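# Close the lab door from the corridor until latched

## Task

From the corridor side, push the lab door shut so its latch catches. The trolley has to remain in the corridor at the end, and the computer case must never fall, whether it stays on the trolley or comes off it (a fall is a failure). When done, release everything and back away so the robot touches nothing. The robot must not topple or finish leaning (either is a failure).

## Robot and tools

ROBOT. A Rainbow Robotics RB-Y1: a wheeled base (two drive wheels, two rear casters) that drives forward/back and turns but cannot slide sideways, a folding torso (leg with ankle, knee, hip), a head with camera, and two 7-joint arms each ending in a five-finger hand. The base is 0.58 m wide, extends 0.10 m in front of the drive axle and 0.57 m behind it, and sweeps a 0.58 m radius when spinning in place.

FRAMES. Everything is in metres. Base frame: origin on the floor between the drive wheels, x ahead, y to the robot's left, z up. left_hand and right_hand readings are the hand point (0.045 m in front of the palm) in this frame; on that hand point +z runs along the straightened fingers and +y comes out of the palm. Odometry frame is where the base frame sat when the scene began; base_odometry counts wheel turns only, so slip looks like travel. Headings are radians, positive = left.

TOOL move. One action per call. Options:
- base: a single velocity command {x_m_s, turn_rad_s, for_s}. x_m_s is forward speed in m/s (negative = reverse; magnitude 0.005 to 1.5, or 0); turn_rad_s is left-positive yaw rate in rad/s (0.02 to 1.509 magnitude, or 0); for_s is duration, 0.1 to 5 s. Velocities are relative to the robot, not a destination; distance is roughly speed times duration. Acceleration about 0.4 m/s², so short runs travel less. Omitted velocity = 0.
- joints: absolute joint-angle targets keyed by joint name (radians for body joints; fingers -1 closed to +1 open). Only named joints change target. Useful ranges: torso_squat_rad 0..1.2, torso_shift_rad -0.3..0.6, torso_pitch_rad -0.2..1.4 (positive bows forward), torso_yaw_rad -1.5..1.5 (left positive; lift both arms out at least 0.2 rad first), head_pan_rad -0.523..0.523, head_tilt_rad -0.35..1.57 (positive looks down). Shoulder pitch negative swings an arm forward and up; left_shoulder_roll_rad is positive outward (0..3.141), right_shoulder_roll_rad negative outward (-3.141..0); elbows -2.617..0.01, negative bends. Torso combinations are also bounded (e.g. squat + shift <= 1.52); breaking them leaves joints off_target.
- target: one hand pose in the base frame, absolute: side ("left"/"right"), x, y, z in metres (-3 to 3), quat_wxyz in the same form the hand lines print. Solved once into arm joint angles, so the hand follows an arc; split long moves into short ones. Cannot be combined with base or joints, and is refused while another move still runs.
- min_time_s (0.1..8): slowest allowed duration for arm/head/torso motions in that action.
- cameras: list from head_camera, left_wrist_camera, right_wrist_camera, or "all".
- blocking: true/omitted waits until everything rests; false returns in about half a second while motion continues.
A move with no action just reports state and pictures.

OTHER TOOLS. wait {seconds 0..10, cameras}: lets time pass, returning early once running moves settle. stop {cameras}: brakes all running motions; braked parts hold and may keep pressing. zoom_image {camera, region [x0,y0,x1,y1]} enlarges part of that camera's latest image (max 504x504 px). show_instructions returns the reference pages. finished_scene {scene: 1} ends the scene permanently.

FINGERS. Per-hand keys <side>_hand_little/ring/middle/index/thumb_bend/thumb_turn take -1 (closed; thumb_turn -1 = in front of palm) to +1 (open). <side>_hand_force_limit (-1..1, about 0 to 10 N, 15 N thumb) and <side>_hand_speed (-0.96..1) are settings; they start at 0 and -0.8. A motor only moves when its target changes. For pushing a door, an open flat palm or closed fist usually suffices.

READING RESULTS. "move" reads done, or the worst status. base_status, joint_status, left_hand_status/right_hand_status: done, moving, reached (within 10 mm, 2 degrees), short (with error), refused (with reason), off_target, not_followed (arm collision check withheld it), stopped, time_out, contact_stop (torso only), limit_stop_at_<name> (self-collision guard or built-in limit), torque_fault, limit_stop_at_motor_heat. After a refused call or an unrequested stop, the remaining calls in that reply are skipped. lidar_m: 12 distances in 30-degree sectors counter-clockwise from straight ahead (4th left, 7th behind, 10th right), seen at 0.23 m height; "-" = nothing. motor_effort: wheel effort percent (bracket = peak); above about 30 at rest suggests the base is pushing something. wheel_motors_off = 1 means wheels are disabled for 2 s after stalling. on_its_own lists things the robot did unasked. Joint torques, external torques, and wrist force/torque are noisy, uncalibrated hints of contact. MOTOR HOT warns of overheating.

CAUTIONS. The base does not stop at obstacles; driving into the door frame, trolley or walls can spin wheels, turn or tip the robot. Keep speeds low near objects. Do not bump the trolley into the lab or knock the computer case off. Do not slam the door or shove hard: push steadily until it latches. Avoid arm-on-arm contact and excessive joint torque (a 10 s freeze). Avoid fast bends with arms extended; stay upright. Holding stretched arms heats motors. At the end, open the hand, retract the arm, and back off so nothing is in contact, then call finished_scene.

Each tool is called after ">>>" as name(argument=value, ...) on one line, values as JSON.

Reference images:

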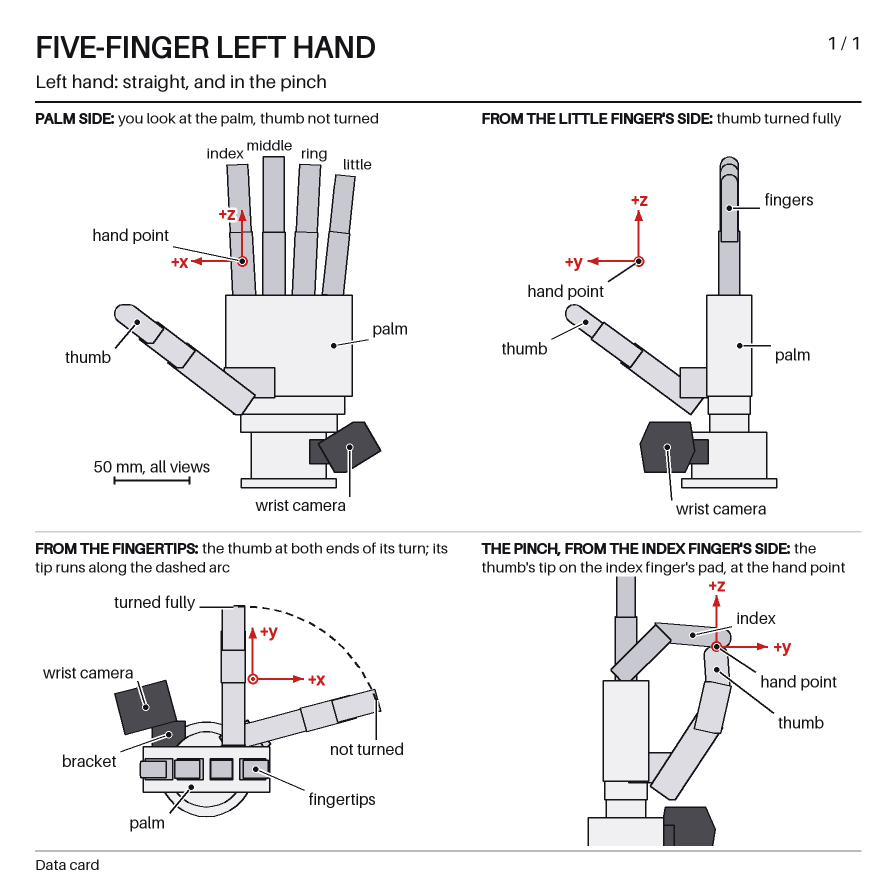

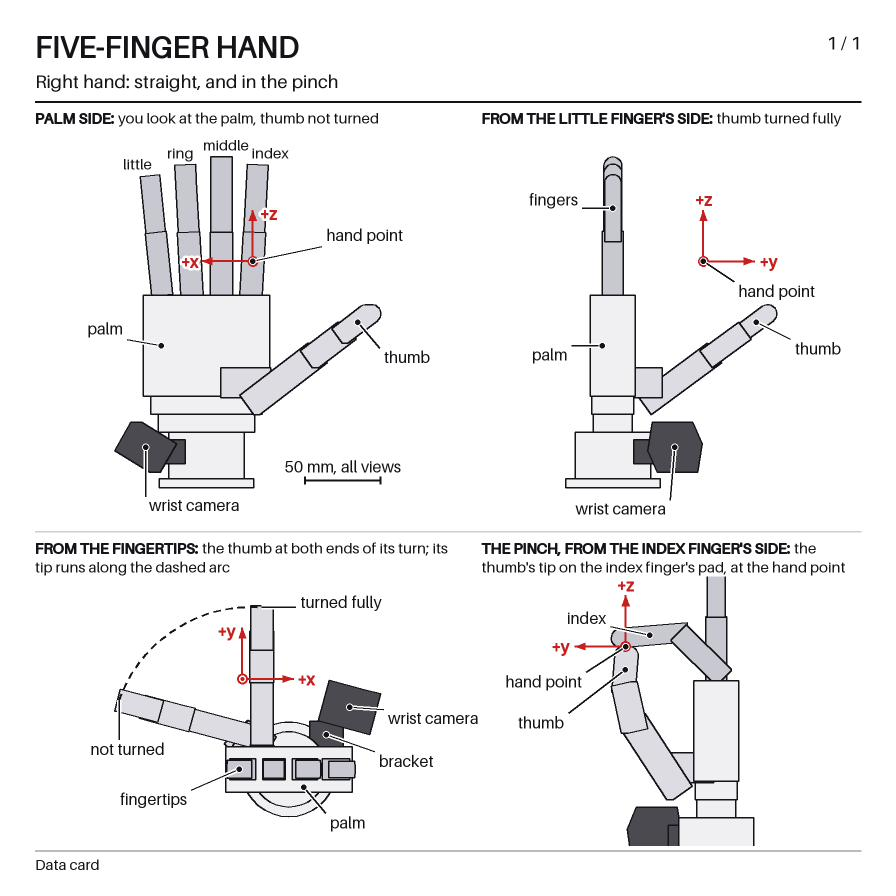

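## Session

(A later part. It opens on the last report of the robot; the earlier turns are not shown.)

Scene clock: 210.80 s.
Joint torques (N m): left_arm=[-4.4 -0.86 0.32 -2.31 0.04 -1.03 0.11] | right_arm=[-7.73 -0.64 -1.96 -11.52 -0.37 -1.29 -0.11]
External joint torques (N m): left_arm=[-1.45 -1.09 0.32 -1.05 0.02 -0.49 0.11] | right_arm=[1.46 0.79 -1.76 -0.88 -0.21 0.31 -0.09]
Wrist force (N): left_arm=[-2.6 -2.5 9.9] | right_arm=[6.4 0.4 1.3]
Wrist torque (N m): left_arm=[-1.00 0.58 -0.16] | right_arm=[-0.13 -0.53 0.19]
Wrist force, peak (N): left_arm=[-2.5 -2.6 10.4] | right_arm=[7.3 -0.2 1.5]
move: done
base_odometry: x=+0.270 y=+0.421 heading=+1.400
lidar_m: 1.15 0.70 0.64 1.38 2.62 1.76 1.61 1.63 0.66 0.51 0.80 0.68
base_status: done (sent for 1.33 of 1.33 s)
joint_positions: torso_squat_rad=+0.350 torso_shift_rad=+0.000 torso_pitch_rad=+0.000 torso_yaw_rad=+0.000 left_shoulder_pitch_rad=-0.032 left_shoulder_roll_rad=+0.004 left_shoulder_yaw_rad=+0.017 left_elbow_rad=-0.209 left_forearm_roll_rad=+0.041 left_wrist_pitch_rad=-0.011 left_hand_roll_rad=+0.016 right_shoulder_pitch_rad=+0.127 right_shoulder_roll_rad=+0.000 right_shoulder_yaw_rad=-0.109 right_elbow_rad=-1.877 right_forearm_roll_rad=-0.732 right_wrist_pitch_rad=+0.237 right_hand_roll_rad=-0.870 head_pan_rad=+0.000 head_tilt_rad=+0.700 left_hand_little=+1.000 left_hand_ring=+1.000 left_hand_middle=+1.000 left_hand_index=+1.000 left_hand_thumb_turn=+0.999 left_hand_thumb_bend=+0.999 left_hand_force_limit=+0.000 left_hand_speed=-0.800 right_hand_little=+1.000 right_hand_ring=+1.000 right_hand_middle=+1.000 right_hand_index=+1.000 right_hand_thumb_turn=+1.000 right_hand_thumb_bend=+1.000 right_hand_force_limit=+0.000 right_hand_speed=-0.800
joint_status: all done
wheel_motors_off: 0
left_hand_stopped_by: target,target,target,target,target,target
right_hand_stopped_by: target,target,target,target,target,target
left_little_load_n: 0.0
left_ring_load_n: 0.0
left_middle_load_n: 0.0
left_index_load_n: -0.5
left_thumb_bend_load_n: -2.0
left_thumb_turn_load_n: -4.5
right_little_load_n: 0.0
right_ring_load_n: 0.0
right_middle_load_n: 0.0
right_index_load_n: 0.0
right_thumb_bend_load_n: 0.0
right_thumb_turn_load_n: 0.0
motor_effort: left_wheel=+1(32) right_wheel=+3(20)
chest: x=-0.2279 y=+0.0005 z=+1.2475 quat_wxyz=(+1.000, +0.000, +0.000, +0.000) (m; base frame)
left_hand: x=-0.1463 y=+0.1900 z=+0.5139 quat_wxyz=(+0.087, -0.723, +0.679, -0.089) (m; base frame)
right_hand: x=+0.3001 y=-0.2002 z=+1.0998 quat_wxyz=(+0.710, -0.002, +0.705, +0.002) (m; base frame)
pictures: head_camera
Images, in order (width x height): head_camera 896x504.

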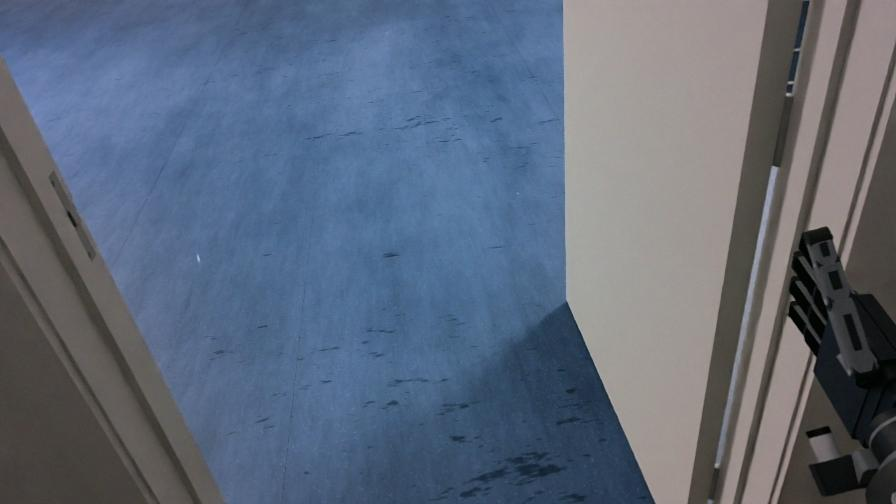

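>>> move(target={"side": "right", "x": 0.45, "y": 0.06, "z": 1.0, "quat_wxyz": [0.7071, 0, 0.7071, 0]}, cameras=["head_camera"])

>>> move(target={"side": "right", "x": 0.35, "y": -0.1, "z": 0.8, "quat_wxyz": [0.7071, 0, 0.7071, 0]}, cameras=["head_camera"])

Scene clock: 258.77 s.
Joint torques (N m): left_arm=[-4.74 -1.64 0.02 -1.98 -0.16 -1.28 -0.17] | right_arm=[-19.05 -3.28 -2.27 0.56 1.04 -0.87 0.12]
External joint torques (N m): left_arm=[-1.79 -1.86 0.02 -0.71 -0.18 -0.74 -0.17] | right_arm=[3.21 0.24 0.63 -0.45 0.03 0.36 0.14]
Wrist force (N): left_arm=[-3.1 -2.7 9.6] | right_arm=[6.4 0.9 2.4]
Wrist torque (N m): left_arm=[-0.98 0.64 -0.21] | right_arm=[-0.08 -0.55 0.31]
Wrist force, peak (N): left_arm=[-2.6 -2.7 10.3] | right_arm=[8.2 -1.3 3.7]
move: short
base_odometry: x=+0.270 y=+0.421 heading=+1.400
lidar_m: 1.15 0.70 0.65 1.38 2.61 1.76 1.60 1.64 0.68 0.51 0.78 0.67
base_status: not commanded
joint_positions: torso_squat_rad=+0.350 torso_shift_rad=+0.000 torso_pitch_rad=+0.000 torso_yaw_rad=+0.000 left_shoulder_pitch_rad=-0.032 left_shoulder_roll_rad=+0.004 left_shoulder_yaw_rad=+0.017 left_elbow_rad=-0.209 left_forearm_roll_rad=+0.041 left_wrist_pitch_rad=-0.011 left_hand_roll_rad=+0.016 right_shoulder_pitch_rad=-1.111 right_shoulder_roll_rad=+0.000 right_shoulder_yaw_rad=+1.573 right_elbow_rad=-0.400 right_forearm_roll_rad=-2.692 right_wrist_pitch_rad=-0.614 right_hand_roll_rad=-0.596 head_pan_rad=+0.000 head_tilt_rad=+0.700 left_hand_little=+1.000 left_hand_ring=+1.000 left_hand_middle=+1.000 left_hand_index=+1.000 left_hand_thumb_turn=+0.999 left_hand_thumb_bend=+0.999 left_hand_force_limit=+0.000 left_hand_speed=-0.800 right_hand_little=+1.000 right_hand_ring=+1.000 right_hand_middle=+1.000 right_hand_index=+1.000 right_hand_thumb_turn=+1.000 right_hand_thumb_bend=+1.000 right_hand_force_limit=+0.000 right_hand_speed=-0.800
joint_status: all done
wheel_motors_off: 0
left_hand_stopped_by: target,target,target,target,target,target
right_hand_stopped_by: target,target,target,target,target,target
left_little_load_n: 0.0
left_ring_load_n: 0.0
left_middle_load_n: 0.0
left_index_load_n: 0.0
left_thumb_bend_load_n: -2.0
left_thumb_turn_load_n: -4.0
right_little_load_n: 0.0
right_ring_load_n: 0.0
right_middle_load_n: 0.0
right_index_load_n: 0.0
right_thumb_bend_load_n: 0.0
right_thumb_turn_load_n: 0.0
motor_effort: left_wheel=-1(2) right_wheel=+5(10)
chest: x=-0.2280 y=+0.0005 z=+1.2475 quat_wxyz=(+1.000, +0.000, +0.000, +0.000) (m; base frame)
left_hand: x=-0.1463 y=+0.1900 z=+0.5139 quat_wxyz=(+0.087, -0.723, +0.679, -0.089) (m; base frame)
right_hand: x=+0.4490 y=+0.0593 z=+1.0011 quat_wxyz=(+0.614, -0.061, +0.787, +0.015) (m; base frame)
right_hand_status: short (checked arc, as near as the solve gets, planned for 1.5 s): 2 mm and 15.9 deg off. The place is met; only the turn is off.
pictures: head_camera
Images, in order (width x height): head_camera 896x504.

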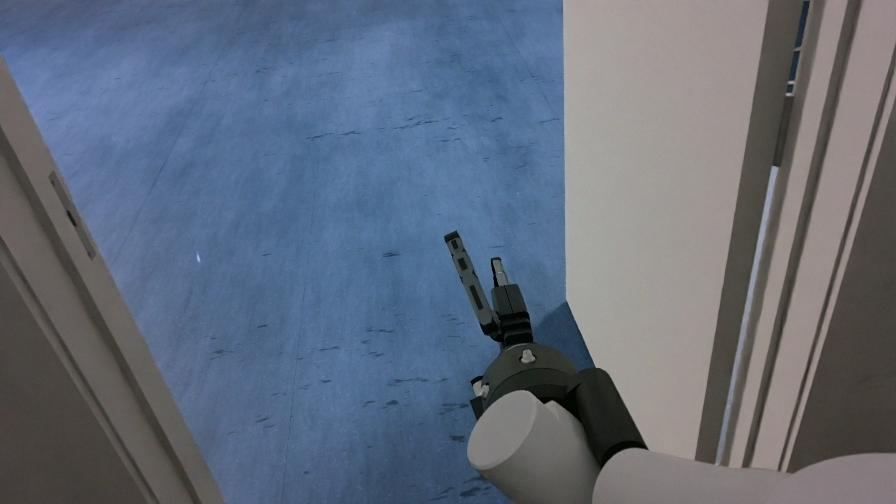

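Scene clock: 260.30 s.
Joint torques (N m): left_arm=[-4.58 -1.6 0.04 -2.19 0.27 -1.03 0.08] | right_arm=[-17.49 -2.6 -0.5 2.28 0.4 -1.75 0.22]
External joint torques (N m): left_arm=[-1.63 -1.83 0.03 -0.92 0.25 -0.5 0.08] | right_arm=[-0.18 -0.14 0.93 -0.14 -0.18 -0.05 0.24]
Wrist force (N): left_arm=[-3.0 -2.2 9.7] | right_arm=[6.6 1.3 3.7]
Wrist torque (N m): left_arm=[-0.91 0.65 -0.20] | right_arm=[-0.10 -0.67 0.21]
Wrist force, peak (N): left_arm=[-2.8 -3.0 10.0] | right_arm=[8.5 0.3 3.6]
move: short
base_odometry: x=+0.270 y=+0.421 heading=+1.400
lidar_m: 1.14 0.69 0.64 1.38 2.62 1.75 1.61 1.64 0.68 0.51 0.79 0.68
base_status: not commanded
joint_positions: torso_squat_rad=+0.350 torso_shift_rad=+0.000 torso_pitch_rad=+0.000 torso_yaw_rad=+0.000 left_shoulder_pitch_rad=-0.032 left_shoulder_roll_rad=+0.004 left_shoulder_yaw_rad=+0.017 left_elbow_rad=-0.209 left_forearm_roll_rad=+0.041 left_wrist_pitch_rad=-0.011 left_hand_roll_rad=+0.016 right_shoulder_pitch_rad=-0.721 right_shoulder_roll_rad=-0.080 right_shoulder_yaw_rad=+1.774 right_elbow_rad=-0.267 right_forearm_roll_rad=-2.440 right_wrist_pitch_rad=-0.603 right_hand_roll_rad=-0.993 head_pan_rad=+0.000 head_tilt_rad=+0.700 left_hand_little=+1.000 left_hand_ring=+1.000 left_hand_middle=+1.000 left_hand_index=+1.000 left_hand_thumb_turn=+0.999 left_hand_thumb_bend=+0.999 left_hand_force_limit=+0.000 left_hand_speed=-0.800 right_hand_little=+1.000 right_hand_ring=+1.000 right_hand_middle=+1.000 right_hand_index=+1.000 right_hand_thumb_turn=+1.000 right_hand_thumb_bend=+1.000 right_hand_force_limit=+0.000 right_hand_speed=-0.800
joint_status: all done
wheel_motors_off: 0
left_hand_stopped_by: target,target,target,target,target,target
right_hand_stopped_by: target,target,target,target,target,target
left_little_load_n: 0.0
left_ring_load_n: 0.0
left_middle_load_n: 0.0
left_index_load_n: 0.0
left_thumb_bend_load_n: -2.0
left_thumb_turn_load_n: -4.5
right_little_load_n: 0.0
right_ring_load_n: 0.0
right_middle_load_n: 0.0
right_index_load_n: 0.0
right_thumb_bend_load_n: 0.0
right_thumb_turn_load_n: 0.0
motor_effort: left_wheel=-1(2) right_wheel=+7(8)
chest: x=-0.2280 y=+0.0005 z=+1.2475 quat_wxyz=(+1.000, +0.000, +0.000, +0.000) (m; base frame)
left_hand: x=-0.1463 y=+0.1901 z=+0.5139 quat_wxyz=(+0.087, -0.723, +0.679, -0.089) (m; base frame)
right_hand: x=+0.3491 y=-0.1003 z=+0.8009 quat_wxyz=(+0.530, -0.032, +0.847, -0.036) (m; base frame)
right_hand_status: short (checked arc, as near as the solve gets, planned for 0.7 s): 1 mm and 26.5 deg off. The place is met; only the turn is off.
pictures: head_camera
Images, in order (width x height): head_camera 896x504.

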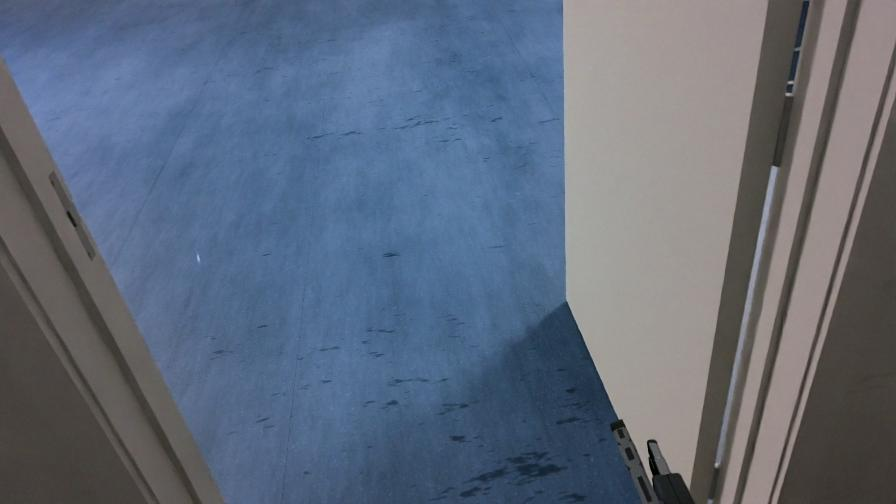

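>>> move(base={"turn_rad_s": 0.1, "for_s": 0.5})

>>> move(base={"x_m_s": 0.25, "for_s": 2.2}, cameras=["head_camera"])

Scene clock: 301.10 s.
Joint torques (N m): left_arm=[-4.3 -1.18 0.09 -2.3 0.14 -0.96 -0.25] | right_arm=[-16.86 -3.07 -1.06 2.32 0.42 -1.59 0.34]
External joint torques (N m): left_arm=[-1.35 -1.41 0.08 -1.03 0.12 -0.42 -0.25] | right_arm=[0.45 -0.61 0.37 -0.1 -0.16 0.11 0.36]
Wrist force (N): left_arm=[-2.9 -2.6 10.2] | right_arm=[6.4 1.2 3.5]
Wrist torque (N m): left_arm=[-1.01 0.65 -0.18] | right_arm=[-0.14 -0.63 0.20]
Wrist force, peak (N): left_arm=[-2.9 -2.6 10.2] | right_arm=[7.0 0.5 3.7]
move: done
base_odometry: x=+0.270 y=+0.420 heading=+1.449
lidar_m: 1.32 0.65 0.65 1.58 2.47 1.73 1.61 1.65 0.67 0.51 0.74 0.68
base_status: done (sent for 0.5 of 0.5 s)
joint_positions: torso_squat_rad=+0.350 torso_shift_rad=+0.000 torso_pitch_rad=+0.000 torso_yaw_rad=+0.000 left_shoulder_pitch_rad=-0.032 left_shoulder_roll_rad=+0.004 left_shoulder_yaw_rad=+0.017 left_elbow_rad=-0.209 left_forearm_roll_rad=+0.041 left_wrist_pitch_rad=-0.011 left_hand_roll_rad=+0.016 right_shoulder_pitch_rad=-0.721 right_shoulder_roll_rad=-0.080 right_shoulder_yaw_rad=+1.774 right_elbow_rad=-0.267 right_forearm_roll_rad=-2.440 right_wrist_pitch_rad=-0.603 right_hand_roll_rad=-0.993 head_pan_rad=+0.000 head_tilt_rad=+0.700 left_hand_little=+1.000 left_hand_ring=+1.000 left_hand_middle=+1.000 left_hand_index=+1.000 left_hand_thumb_turn=+0.999 left_hand_thumb_bend=+0.999 left_hand_force_limit=+0.000 left_hand_speed=-0.800 right_hand_little=+1.000 right_hand_ring=+1.000 right_hand_middle=+1.000 right_hand_index=+1.000 right_hand_thumb_turn=+1.000 right_hand_thumb_bend=+1.000 right_hand_force_limit=+0.000 right_hand_speed=-0.800
joint_status: not commanded
wheel_motors_off: 0
left_hand_stopped_by: target,target,target,target,target,target
right_hand_stopped_by: target,target,target,target,target,target
left_little_load_n: 0.0
left_ring_load_n: 0.0
left_middle_load_n: 0.0
left_index_load_n: 0.0
left_thumb_bend_load_n: -2.0
left_thumb_turn_load_n: -4.5
right_little_load_n: 0.0
right_ring_load_n: 0.0
right_middle_load_n: 0.0
right_index_load_n: 0.0
right_thumb_bend_load_n: 0.0
right_thumb_turn_load_n: 0.0
motor_effort: left_wheel=+1(18) right_wheel=+5(18)
chest: x=-0.2280 y=+0.0005 z=+1.2475 quat_wxyz=(+1.000, +0.000, +0.000, +0.000) (m; base frame)
left_hand: x=-0.1463 y=+0.1901 z=+0.5139 quat_wxyz=(+0.087, -0.723, +0.679, -0.089) (m; base frame)
right_hand: x=+0.3492 y=-0.1003 z=+0.8009 quat_wxyz=(+0.530, -0.032, +0.847, -0.036) (m; base frame)
pictures: none

Scene clock: 304.23 s.
Joint torques (N m): left_arm=[-4.59 -1.58 0.1 -2.22 0.04 -1.1 0.18] | right_arm=[-16.21 -2.83 -0.78 2.35 0.41 -1.7 0.22]
External joint torques (N m): left_arm=[-1.65 -1.8 0.1 -0.96 0.03 -0.56 0.18] | right_arm=[1.1 -0.37 0.65 -0.08 -0.17 0 0.24]
Wrist force (N): left_arm=[-2.9 -2.5 10.0] | right_arm=[5.9 0.4 3.5]
Wrist torque (N m): left_arm=[-0.99 0.64 -0.20] | right_arm=[-0.27 -0.54 0.18]
Wrist force, peak (N): left_arm=[-2.6 -3.0 10.3] | right_arm=[6.8 0.6 4.2]
move: done
base_odometry: x=+0.337 y=+0.966 heading=+1.449
lidar_m: 7.95 - 0.89 0.44 3.28 2.29 2.16 1.09 0.69 0.41 0.39 0.52
base_status: done (sent for 2.2 of 2.2 s)
joint_positions: torso_squat_rad=+0.350 torso_shift_rad=+0.000 torso_pitch_rad=+0.000 torso_yaw_rad=+0.000 left_shoulder_pitch_rad=-0.032 left_shoulder_roll_rad=+0.004 left_shoulder_yaw_rad=+0.017 left_elbow_rad=-0.209 left_forearm_roll_rad=+0.041 left_wrist_pitch_rad=-0.011 left_hand_roll_rad=+0.016 right_shoulder_pitch_rad=-0.722 right_shoulder_roll_rad=-0.080 right_shoulder_yaw_rad=+1.774 right_elbow_rad=-0.267 right_forearm_roll_rad=-2.440 right_wrist_pitch_rad=-0.603 right_hand_roll_rad=-0.993 head_pan_rad=+0.000 head_tilt_rad=+0.700 left_hand_little=+1.000 left_hand_ring=+1.000 left_hand_middle=+1.000 left_hand_index=+1.000 left_hand_thumb_turn=+0.999 left_hand_thumb_bend=+0.999 left_hand_force_limit=+0.000 left_hand_speed=-0.800 right_hand_little=+1.000 right_hand_ring=+1.000 right_hand_middle=+1.000 right_hand_index=+1.000 right_hand_thumb_turn=+1.000 right_hand_thumb_bend=+1.000 right_hand_force_limit=+0.000 right_hand_speed=-0.800
joint_status: not commanded
wheel_motors_off: 0
left_hand_stopped_by: target,target,target,target,target,target
right_hand_stopped_by: target,target,target,target,target,target
left_little_load_n: 0.0
left_ring_load_n: 0.0
left_middle_load_n: 0.0
left_index_load_n: 0.0
left_thumb_bend_load_n: -1.5
left_thumb_turn_load_n: -4.5
right_little_load_n: 0.0
right_ring_load_n: 0.0
right_middle_load_n: 0.0
right_index_load_n: 0.0
right_thumb_bend_load_n: 0.0
right_thumb_turn_load_n: 0.0
motor_effort: left_wheel=+1(29) right_wheel=-3(23)
chest: x=-0.2279 y=+0.0005 z=+1.2475 quat_wxyz=(+1.000, +0.000, +0.000, +0.000) (m; base frame)
left_hand: x=-0.1462 y=+0.1901 z=+0.5139 quat_wxyz=(+0.087, -0.723, +0.679, -0.089) (m; base frame)
right_hand: x=+0.3493 y=-0.1003 z=+0.8010 quat_wxyz=(+0.530, -0.032, +0.847, -0.036) (m; base frame)
pictures: head_camera
Images, in order (width x height): head_camera 896x504.

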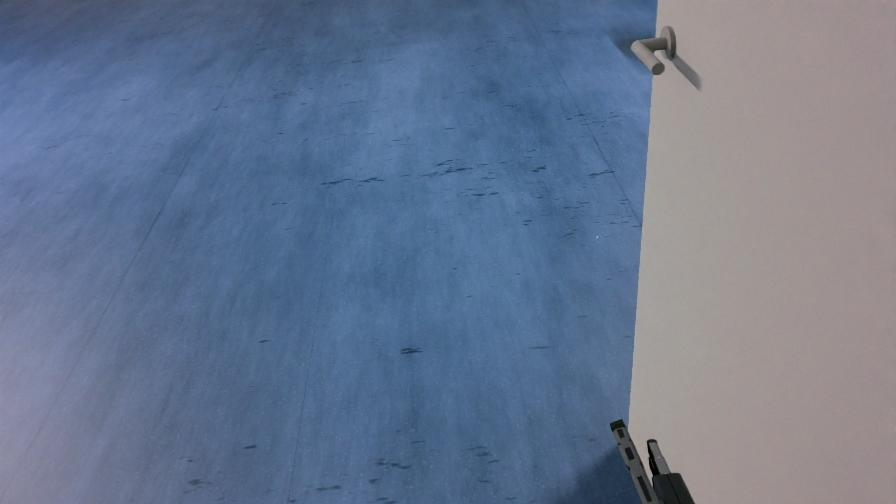

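>>> move(base={"turn_rad_s": 0.2, "for_s": 0.75})

>>> move(base={"x_m_s": 0.25, "for_s": 2.0}, cameras=["head_camera"])

Scene clock: 328.63 s.
Joint torques (N m): left_arm=[-5.23 -1.73 0.2 -2.35 0.15 -1.02 0.18] | right_arm=[-15.62 -3.39 -1.07 2.36 0.37 -1.57 0.27]
External joint torques (N m): left_arm=[-2.28 -1.96 0.19 -1.09 0.13 -0.49 0.18] | right_arm=[1.7 -0.94 0.36 -0.06 -0.2 0.13 0.29]
Wrist force (N): left_arm=[-2.8 -2.6 9.8] | right_arm=[6.3 0.2 3.8]
Wrist torque (N m): left_arm=[-1.00 0.60 -0.17] | right_arm=[-0.32 -0.59 0.16]
Wrist force, peak (N): left_arm=[-2.7 -2.6 10.2] | right_arm=[6.7 0.6 4.2]
move: done
base_odometry: x=+0.337 y=+0.967 heading=+1.603
lidar_m: 7.95 - 0.47 0.45 2.83 2.22 2.15 0.70 1.06 0.39 0.40 0.60
base_status: done (sent for 0.77 of 0.77 s)
joint_positions: torso_squat_rad=+0.350 torso_shift_rad=+0.000 torso_pitch_rad=+0.000 torso_yaw_rad=+0.000 left_shoulder_pitch_rad=-0.032 left_shoulder_roll_rad=+0.004 left_shoulder_yaw_rad=+0.017 left_elbow_rad=-0.209 left_forearm_roll_rad=+0.041 left_wrist_pitch_rad=-0.011 left_hand_roll_rad=+0.016 right_shoulder_pitch_rad=-0.722 right_shoulder_roll_rad=-0.080 right_shoulder_yaw_rad=+1.774 right_elbow_rad=-0.267 right_forearm_roll_rad=-2.440 right_wrist_pitch_rad=-0.603 right_hand_roll_rad=-0.993 head_pan_rad=+0.000 head_tilt_rad=+0.700 left_hand_little=+1.000 left_hand_ring=+1.000 left_hand_middle=+1.000 left_hand_index=+1.000 left_hand_thumb_turn=+0.999 left_hand_thumb_bend=+0.999 left_hand_force_limit=+0.000 left_hand_speed=-0.800 right_hand_little=+1.000 right_hand_ring=+1.000 right_hand_middle=+1.000 right_hand_index=+1.000 right_hand_thumb_turn=+1.000 right_hand_thumb_bend=+1.000 right_hand_force_limit=+0.000 right_hand_speed=-0.800
joint_status: not commanded
wheel_motors_off: 0
left_hand_stopped_by: target,target,target,target,target,target
right_hand_stopped_by: target,target,target,target,target,target
left_little_load_n: 0.0
left_ring_load_n: -0.5
left_middle_load_n: 0.0
left_index_load_n: 0.0
left_thumb_bend_load_n: -2.0
left_thumb_turn_load_n: -4.5
right_little_load_n: 0.0
right_ring_load_n: 0.0
right_middle_load_n: 0.0
right_index_load_n: 0.0
right_thumb_bend_load_n: 0.0
right_thumb_turn_load_n: 0.0
motor_effort: left_wheel=-7(31) right_wheel=+0(20)
chest: x=-0.2279 y=+0.0005 z=+1.2475 quat_wxyz=(+1.000, +0.000, +0.000, +0.000) (m; base frame)
left_hand: x=-0.1463 y=+0.1901 z=+0.5139 quat_wxyz=(+0.087, -0.723, +0.679, -0.089) (m; base frame)
right_hand: x=+0.3493 y=-0.1003 z=+0.8010 quat_wxyz=(+0.530, -0.032, +0.847, -0.036) (m; base frame)
pictures: none

Scene clock: 331.57 s.
Joint torques (N m): left_arm=[-4.38 -1.17 0.36 -2.42 0.02 -1.16 -0.21] | right_arm=[-15.81 -3.33 -0.97 2.2 0.39 -1.6 0.15]
External joint torques (N m): left_arm=[-1.44 -1.39 0.35 -1.15 0 -0.63 -0.21] | right_arm=[1.5 -0.87 0.46 -0.23 -0.18 0.1 0.17]
Wrist force (N): left_arm=[-2.7 -2.3 9.9] | right_arm=[6.2 1.1 3.5]
Wrist torque (N m): left_arm=[-0.97 0.62 -0.17] | right_arm=[-0.17 -0.61 0.22]
Wrist force, peak (N): left_arm=[-2.8 -3.0 10.2] | right_arm=[6.5 0.7 4.2]
move: done
base_odometry: x=+0.321 y=+1.466 heading=+1.603
lidar_m: 7.45 - 1.77 0.79 0.58 0.69 2.66 0.57 0.44 0.41 0.45 0.65
base_status: done (sent for 2 of 2 s)
joint_positions: torso_squat_rad=+0.350 torso_shift_rad=+0.000 torso_pitch_rad=+0.000 torso_yaw_rad=+0.000 left_shoulder_pitch_rad=-0.032 left_shoulder_roll_rad=+0.004 left_shoulder_yaw_rad=+0.017 left_elbow_rad=-0.209 left_forearm_roll_rad=+0.041 left_wrist_pitch_rad=-0.011 left_hand_roll_rad=+0.016 right_shoulder_pitch_rad=-0.722 right_shoulder_roll_rad=-0.080 right_shoulder_yaw_rad=+1.774 right_elbow_rad=-0.267 right_forearm_roll_rad=-2.440 right_wrist_pitch_rad=-0.603 right_hand_roll_rad=-0.993 head_pan_rad=+0.000 head_tilt_rad=+0.700 left_hand_little=+1.000 left_hand_ring=+1.000 left_hand_middle=+1.000 left_hand_index=+1.000 left_hand_thumb_turn=+1.000 left_hand_thumb_bend=+0.999 left_hand_force_limit=+0.000 left_hand_speed=-0.800 right_hand_little=+1.000 right_hand_ring=+1.000 right_hand_middle=+1.000 right_hand_index=+1.000 right_hand_thumb_turn=+1.000 right_hand_thumb_bend=+1.000 right_hand_force_limit=+0.000 right_hand_speed=-0.800
joint_status: not commanded
wheel_motors_off: 0
left_hand_stopped_by: target,target,target,target,target,target
right_hand_stopped_by: target,target,target,target,target,target
left_little_load_n: 0.0
left_ring_load_n: 0.0
left_middle_load_n: 0.0
left_index_load_n: -0.5
left_thumb_bend_load_n: -2.0
left_thumb_turn_load_n: -4.5
right_little_load_n: 0.0
right_ring_load_n: 0.0
right_middle_load_n: 0.0
right_index_load_n: 0.0
right_thumb_bend_load_n: 0.0
right_thumb_turn_load_n: 0.0
motor_effort: left_wheel=+4(34) right_wheel=-6(22)
chest: x=-0.2279 y=+0.0005 z=+1.2475 quat_wxyz=(+1.000, +0.000, +0.000, +0.000) (m; base frame)
left_hand: x=-0.1463 y=+0.1901 z=+0.5139 quat_wxyz=(+0.087, -0.723, +0.679, -0.089) (m; base frame)
right_hand: x=+0.3493 y=-0.1003 z=+0.8010 quat_wxyz=(+0.530, -0.032, +0.847, -0.036) (m; base frame)
pictures: head_camera
Images, in order (width x height): head_camera 896x504.

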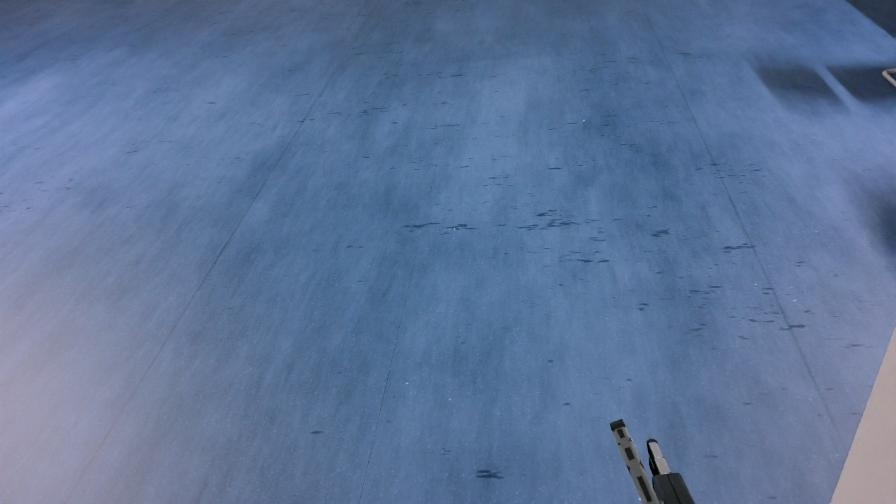

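>>> move(joints={"head_pan_rad": -0.5, "head_tilt_rad": 0.75}, cameras=["head_camera"])

Scene clock: 333.70 s.
Joint torques (N m): left_arm=[-4.56 -1.89 0 -2.12 0.21 -1.12 0.1] | right_arm=[-16.18 -2.69 -0.68 2.33 0.45 -1.68 0.19]
External joint torques (N m): left_arm=[-1.61 -2.12 -0.01 -0.86 0.19 -0.59 0.1] | right_arm=[1.13 -0.23 0.75 -0.1 -0.12 0.02 0.21]
Wrist force (N): left_arm=[-2.9 -2.6 10.0] | right_arm=[6.3 0.5 3.2]
Wrist torque (N m): left_arm=[-1.02 0.65 -0.18] | right_arm=[-0.25 -0.55 0.17]
Wrist force, peak (N): left_arm=[-2.9 -2.6 10.0] | right_arm=[7.2 0.7 3.3]
move: done
base_odometry: x=+0.321 y=+1.466 heading=+1.603
lidar_m: 7.45 - 1.78 0.79 0.57 0.68 2.65 0.56 0.41 0.41 0.45 0.67
base_status: not commanded
joint_positions: torso_squat_rad=+0.350 torso_shift_rad=+0.000 torso_pitch_rad=+0.000 torso_yaw_rad=+0.000 left_shoulder_pitch_rad=-0.032 left_shoulder_roll_rad=+0.004 left_shoulder_yaw_rad=+0.017 left_elbow_rad=-0.209 left_forearm_roll_rad=+0.041 left_wrist_pitch_rad=-0.011 left_hand_roll_rad=+0.016 right_shoulder_pitch_rad=-0.722 right_shoulder_roll_rad=-0.080 right_shoulder_yaw_rad=+1.774 right_elbow_rad=-0.267 right_forearm_roll_rad=-2.440 right_wrist_pitch_rad=-0.603 right_hand_roll_rad=-0.993 head_pan_rad=-0.500 head_tilt_rad=+0.750 left_hand_little=+1.000 left_hand_ring=+1.000 left_hand_middle=+1.000 left_hand_index=+1.000 left_hand_thumb_turn=+1.000 left_hand_thumb_bend=+0.999 left_hand_force_limit=+0.000 left_hand_speed=-0.800 right_hand_little=+1.000 right_hand_ring=+1.000 right_hand_middle=+1.000 right_hand_index=+1.000 right_hand_thumb_turn=+1.000 right_hand_thumb_bend=+1.000 right_hand_force_limit=+0.000 right_hand_speed=-0.800
joint_status: all done
wheel_motors_off: 0
left_hand_stopped_by: target,target,target,target,target,target
right_hand_stopped_by: target,target,target,target,target,target
left_little_load_n: 0.0
left_ring_load_n: 0.0
left_middle_load_n: 0.0
left_index_load_n: 0.0
left_thumb_bend_load_n: -2.0
left_thumb_turn_load_n: -4.5
right_little_load_n: 0.0
right_ring_load_n: 0.0
right_middle_load_n: 0.0
right_index_load_n: 0.0
right_thumb_bend_load_n: 0.0
right_thumb_turn_load_n: 0.0
motor_effort: left_wheel=+5(6) right_wheel=-7(7)
chest: x=-0.2279 y=+0.0005 z=+1.2475 quat_wxyz=(+1.000, +0.000, +0.000, +0.000) (m; base frame)
left_hand: x=-0.1463 y=+0.1901 z=+0.5139 quat_wxyz=(+0.087, -0.723, +0.679, -0.089) (m; base frame)
right_hand: x=+0.3493 y=-0.1003 z=+0.8010 quat_wxyz=(+0.530, -0.032, +0.847, -0.036) (m; base frame)
pictures: head_camera
Images, in order (width x height): head_camera 896x504.

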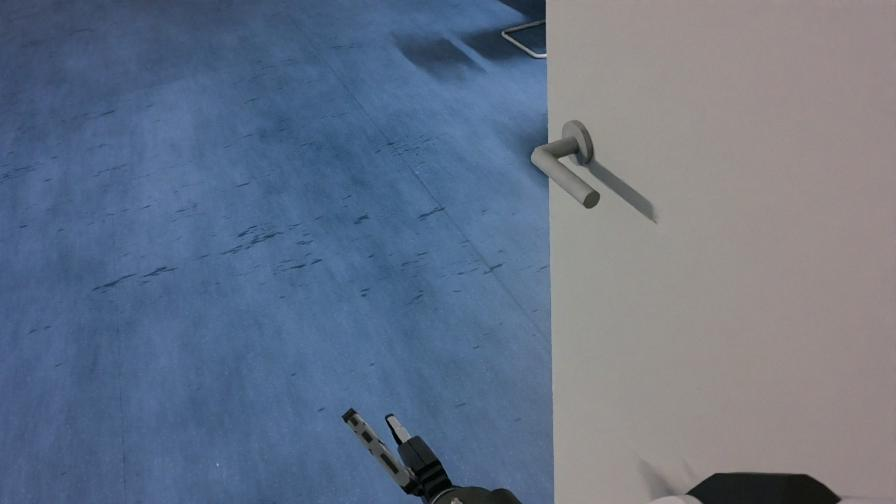

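>>> move(joints={"right_shoulder_pitch_rad": -0.2, "right_shoulder_roll_rad": -0.1, "right_shoulder_yaw_rad": 0.0, "right_elbow_rad": -1.7, "right_forearm_roll_rad": -0.7, "right_wrist_pitch_rad": 0.2, "right_hand_roll_rad": -0.87}, min_time_s=2)

>>> move(target={"side": "right", "x": 0.24, "y": -0.34, "z": 1.05, "quat_wxyz": [0.7046, 0.06, 0.7046, -0.06]}, min_time_s=1.5, cameras=["head_camera", "right_wrist_camera"])

Scene clock: 359.10 s.
Joint torques (N m): left_arm=[-4.93 -1.26 -0.13 -2.14 -0.16 -1.28 0.07] | right_arm=[-13.11 -3.59 -1.83 -11.46 -0.34 -1.73 0.03]
External joint torques (N m): left_arm=[-1.98 -1.49 -0.14 -0.87 -0.18 -0.74 0.07] | right_arm=[1.58 -1.47 -0.57 -0.99 -0.28 0.01 0.05]
Wrist force (N): left_arm=[-2.5 -2.5 10.0] | right_arm=[6.1 1.1 0.6]
Wrist torque (N m): left_arm=[-0.98 0.59 -0.16] | right_arm=[-0.04 -0.45 0.36]
Wrist force, peak (N): left_arm=[-2.7 -2.8 10.2] | right_arm=[7.2 -0.7 3.8]
move: done
base_odometry: x=+0.321 y=+1.466 heading=+1.603
lidar_m: 7.45 - 1.77 0.80 0.58 0.68 2.65 0.57 0.42 0.42 0.44 0.67
base_status: not commanded
joint_positions: torso_squat_rad=+0.350 torso_shift_rad=+0.000 torso_pitch_rad=+0.000 torso_yaw_rad=+0.000 left_shoulder_pitch_rad=-0.032 left_shoulder_roll_rad=+0.004 left_shoulder_yaw_rad=+0.017 left_elbow_rad=-0.209 left_forearm_roll_rad=+0.041 left_wrist_pitch_rad=-0.011 left_hand_roll_rad=+0.016 right_shoulder_pitch_rad=-0.200 right_shoulder_roll_rad=-0.100 right_shoulder_yaw_rad=+0.000 right_elbow_rad=-1.700 right_forearm_roll_rad=-0.700 right_wrist_pitch_rad=+0.200 right_hand_roll_rad=-0.870 head_pan_rad=-0.500 head_tilt_rad=+0.750 left_hand_little=+1.000 left_hand_ring=+1.000 left_hand_middle=+1.000 left_hand_index=+1.000 left_hand_thumb_turn=+1.000 left_hand_thumb_bend=+0.999 left_hand_force_limit=+0.000 left_hand_speed=-0.800 right_hand_little=+1.000 right_hand_ring=+1.000 right_hand_middle=+1.000 right_hand_index=+1.000 right_hand_thumb_turn=+1.000 right_hand_thumb_bend=+1.000 right_hand_force_limit=+0.000 right_hand_speed=-0.800
joint_status: all done
wheel_motors_off: 0
left_hand_stopped_by: target,target,target,target,target,target
right_hand_stopped_by: target,target,target,target,target,target
left_little_load_n: 0.0
left_ring_load_n: 0.0
left_middle_load_n: 0.0
left_index_load_n: 0.0
left_thumb_bend_load_n: -2.0
left_thumb_turn_load_n: -4.0
right_little_load_n: 0.0
right_ring_load_n: 0.0
right_middle_load_n: 0.0
right_index_load_n: 0.0
right_thumb_bend_load_n: 0.0
right_thumb_turn_load_n: 0.0
motor_effort: left_wheel=+6(7) right_wheel=-6(7)
chest: x=-0.2279 y=+0.0005 z=+1.2475 quat_wxyz=(+1.000, +0.000, +0.000, +0.000) (m; base frame)
left_hand: x=-0.1463 y=+0.1901 z=+0.5139 quat_wxyz=(+0.087, -0.723, +0.679, -0.089) (m; base frame)
right_hand: x=+0.3607 y=-0.1101 z=+1.1770 quat_wxyz=(+0.757, -0.108, +0.644, +0.022) (m; base frame)
pictures: none

Scene clock: 360.93 s.
Joint torques (N m): left_arm=[-4.77 -1.36 -0.29 -1.86 0.25 -1.29 -0.02] | right_arm=[-3.2 -8.67 -6.19 -10.54 -0.14 -1.89 -0.16]
External joint torques (N m): left_arm=[-1.82 -1.59 -0.3 -0.59 0.23 -0.76 -0.02] | right_arm=[1.77 -1.58 -1.84 -0.8 -0.39 0.04 -0.14]
Wrist force (N): left_arm=[-2.2 -2.3 10.2] | right_arm=[6.8 0.5 1.5]
Wrist torque (N m): left_arm=[-0.99 0.58 -0.12] | right_arm=[-0.10 -0.58 0.22]
Wrist force, peak (N): left_arm=[-2.5 -2.4 10.5] | right_arm=[7.3 0.5 1.0]
move: done
base_odometry: x=+0.321 y=+1.466 heading=+1.603
lidar_m: 7.45 - 1.78 0.80 0.57 0.66 2.66 0.56 0.42 0.41 0.45 0.65
base_status: not commanded
joint_positions: torso_squat_rad=+0.350 torso_shift_rad=+0.000 torso_pitch_rad=+0.000 torso_yaw_rad=+0.000 left_shoulder_pitch_rad=-0.032 left_shoulder_roll_rad=+0.004 left_shoulder_yaw_rad=+0.017 left_elbow_rad=-0.209 left_forearm_roll_rad=+0.041 left_wrist_pitch_rad=-0.011 left_hand_roll_rad=+0.016 right_shoulder_pitch_rad=+0.344 right_shoulder_roll_rad=-0.319 right_shoulder_yaw_rad=-0.093 right_elbow_rad=-1.786 right_forearm_roll_rad=-0.759 right_wrist_pitch_rad=-0.092 right_hand_roll_rad=-1.165 head_pan_rad=-0.500 head_tilt_rad=+0.750 left_hand_little=+1.000 left_hand_ring=+1.000 left_hand_middle=+1.000 left_hand_index=+1.000 left_hand_thumb_turn=+1.000 left_hand_thumb_bend=+0.999 left_hand_force_limit=+0.000 left_hand_speed=-0.800 right_hand_little=+1.000 right_hand_ring=+1.000 right_hand_middle=+1.000 right_hand_index=+1.000 right_hand_thumb_turn=+1.000 right_hand_thumb_bend=+1.000 right_hand_force_limit=+0.000 right_hand_speed=-0.800
joint_status: all done
wheel_motors_off: 0
left_hand_stopped_by: target,target,target,target,target,target
right_hand_stopped_by: target,target,target,target,target,target
left_little_load_n: 0.0
left_ring_load_n: 0.0
left_middle_load_n: 0.0
left_index_load_n: 0.0
left_thumb_bend_load_n: -2.0
left_thumb_turn_load_n: -4.5
right_little_load_n: 0.0
right_ring_load_n: 0.0
right_middle_load_n: 0.0
right_index_load_n: 0.0
right_thumb_bend_load_n: 0.0
right_thumb_turn_load_n: 0.0
motor_effort: left_wheel=+6(7) right_wheel=-6(7)
chest: x=-0.2279 y=+0.0005 z=+1.2475 quat_wxyz=(+1.000, +0.000, +0.000, +0.000) (m; base frame)
left_hand: x=-0.1463 y=+0.1901 z=+0.5139 quat_wxyz=(+0.087, -0.723, +0.679, -0.089) (m; base frame)
right_hand: x=+0.2397 y=-0.3401 z=+1.0498 quat_wxyz=(+0.703, +0.061, +0.706, -0.061) (m; base frame)
right_hand_status: reached (checked arc, planned for 1.5 s): 0 mm and 0.3 deg off.
pictures: head_camera, right_wrist_camera
Images, in order (width x height): head_camera 896x504, right_wrist_camera 504x504.

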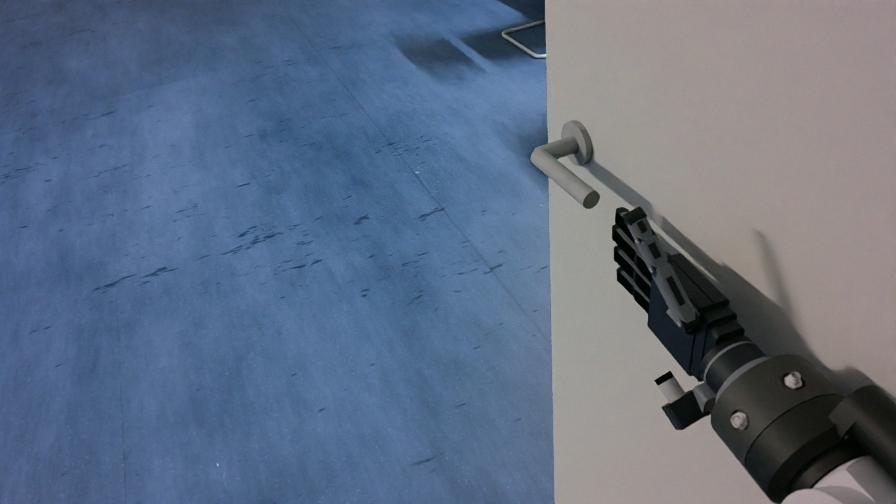

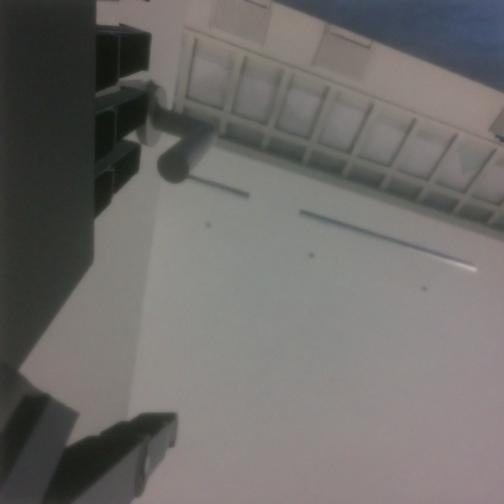

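>>> zoom_image(camera="head_camera", region=[500, 90, 760, 350])

Scaled by 1.938 from the camera's 896x504 image, which has a finer 1280x720 frame.

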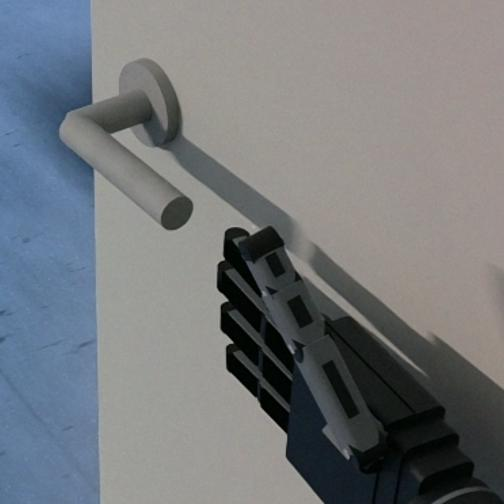

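>>> move(target={"side": "right", "x": 0.305, "y": -0.378, "z": 1.05, "quat_wxyz": [0.7046, 0.06, 0.7046, -0.06]}, min_time_s=1.0, cameras=["head_camera", "right_wrist_camera"])

>>> zoom_image(camera="head_camera", region=[500, 90, 760, 350])

Scene clock: 375.23 s.
Joint torques (N m): left_arm=[-5.24 -1.73 0.25 -1.89 0.02 -1.27 0.05] | right_arm=[-9.49 -12.89 -6.81 -9.85 0.18 -2.12 -0.25]
External joint torques (N m): left_arm=[-2.3 -1.96 0.24 -0.62 0 -0.73 0.05] | right_arm=[-0.34 -2.47 -1.38 -0.67 -0.09 -0.14 -0.23]
Wrist force (N): left_arm=[-2.6 -2.6 9.6] | right_arm=[6.1 -1.0 1.6]
Wrist torque (N m): left_arm=[-0.98 0.65 -0.18] | right_arm=[-0.38 -0.45 0.14]
Wrist force, peak (N): left_arm=[-2.2 -2.5 10.4] | right_arm=[25.2 -5.7 1.7]
move: done
base_odometry: x=+0.321 y=+1.466 heading=+1.603
lidar_m: 7.46 - 1.77 0.79 0.57 0.67 2.66 0.57 0.48 0.47 0.56 4.14
base_status: not commanded
joint_positions: torso_squat_rad=+0.350 torso_shift_rad=+0.000 torso_pitch_rad=+0.000 torso_yaw_rad=+0.000 left_shoulder_pitch_rad=-0.032 left_shoulder_roll_rad=+0.004 left_shoulder_yaw_rad=+0.017 left_elbow_rad=-0.209 left_forearm_roll_rad=+0.041 left_wrist_pitch_rad=-0.011 left_hand_roll_rad=+0.016 right_shoulder_pitch_rad=+0.102 right_shoulder_roll_rad=-0.458 right_shoulder_yaw_rad=-0.070 right_elbow_rad=-1.501 right_forearm_roll_rad=-0.801 right_wrist_pitch_rad=-0.131 right_hand_roll_rad=-1.239 head_pan_rad=-0.500 head_tilt_rad=+0.750 left_hand_little=+1.000 left_hand_ring=+1.000 left_hand_middle=+1.000 left_hand_index=+1.000 left_hand_thumb_turn=+1.000 left_hand_thumb_bend=+0.999 left_hand_force_limit=+0.000 left_hand_speed=-0.800 right_hand_little=+1.000 right_hand_ring=+1.000 right_hand_middle=+1.000 right_hand_index=+1.000 right_hand_thumb_turn=+1.000 right_hand_thumb_bend=+1.000 right_hand_force_limit=+0.000 right_hand_speed=-0.800
joint_status: all done
wheel_motors_off: 0
left_hand_stopped_by: target,target,target,target,target,target
right_hand_stopped_by: target,target,target,target,target,target
left_little_load_n: 0.0
left_ring_load_n: 0.0
left_middle_load_n: 0.0
left_index_load_n: 0.0
left_thumb_bend_load_n: -1.5
left_thumb_turn_load_n: -4.5
right_little_load_n: 0.0
right_ring_load_n: 0.0
right_middle_load_n: 0.0
right_index_load_n: 0.0
right_thumb_bend_load_n: 0.0
right_thumb_turn_load_n: -0.5
motor_effort: left_wheel=+6(9) right_wheel=-4(7)
chest: x=-0.2279 y=+0.0005 z=+1.2475 quat_wxyz=(+1.000, +0.000, +0.000, +0.000) (m; base frame)
left_hand: x=-0.1463 y=+0.1901 z=+0.5139 quat_wxyz=(+0.087, -0.723, +0.679, -0.089) (m; base frame)
right_hand: x=+0.3047 y=-0.3781 z=+1.0497 quat_wxyz=(+0.704, +0.061, +0.705, -0.061) (m; base frame)
right_hand_status: reached (checked arc, planned for 1.0 s): 1 mm and 0.2 deg off.
pictures: head_camera, right_wrist_camera
Images, in order (width x height): head_camera 896x504, right_wrist_camera 504x504.

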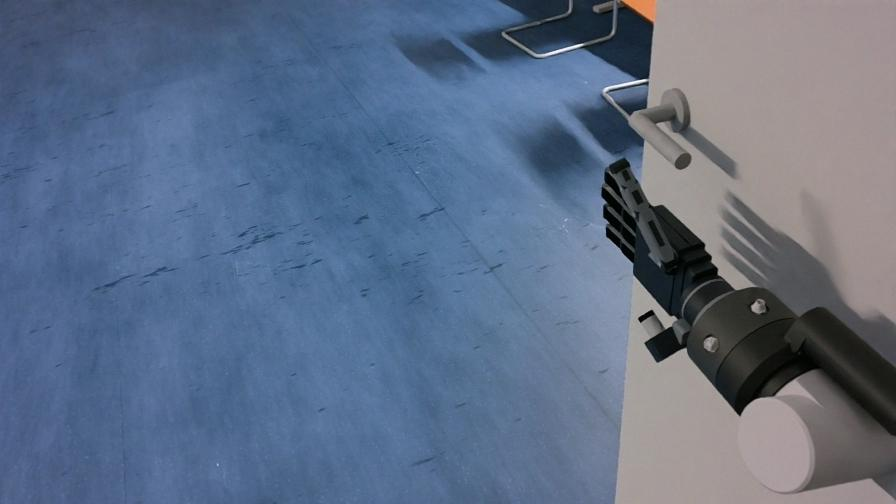

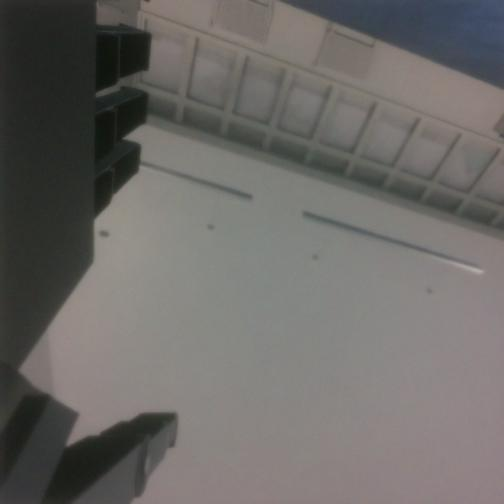

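Scaled by 1.938 from the camera's 896x504 image, which has a finer 1280x720 frame.

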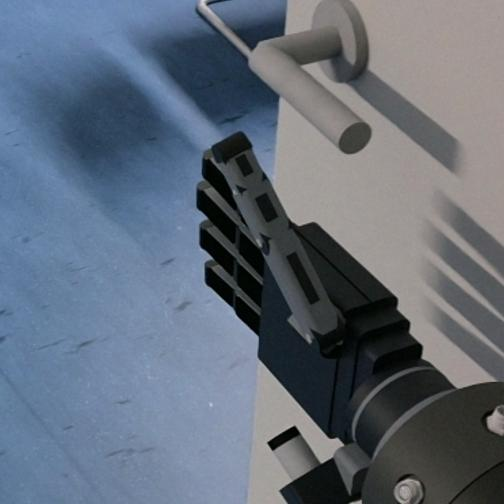

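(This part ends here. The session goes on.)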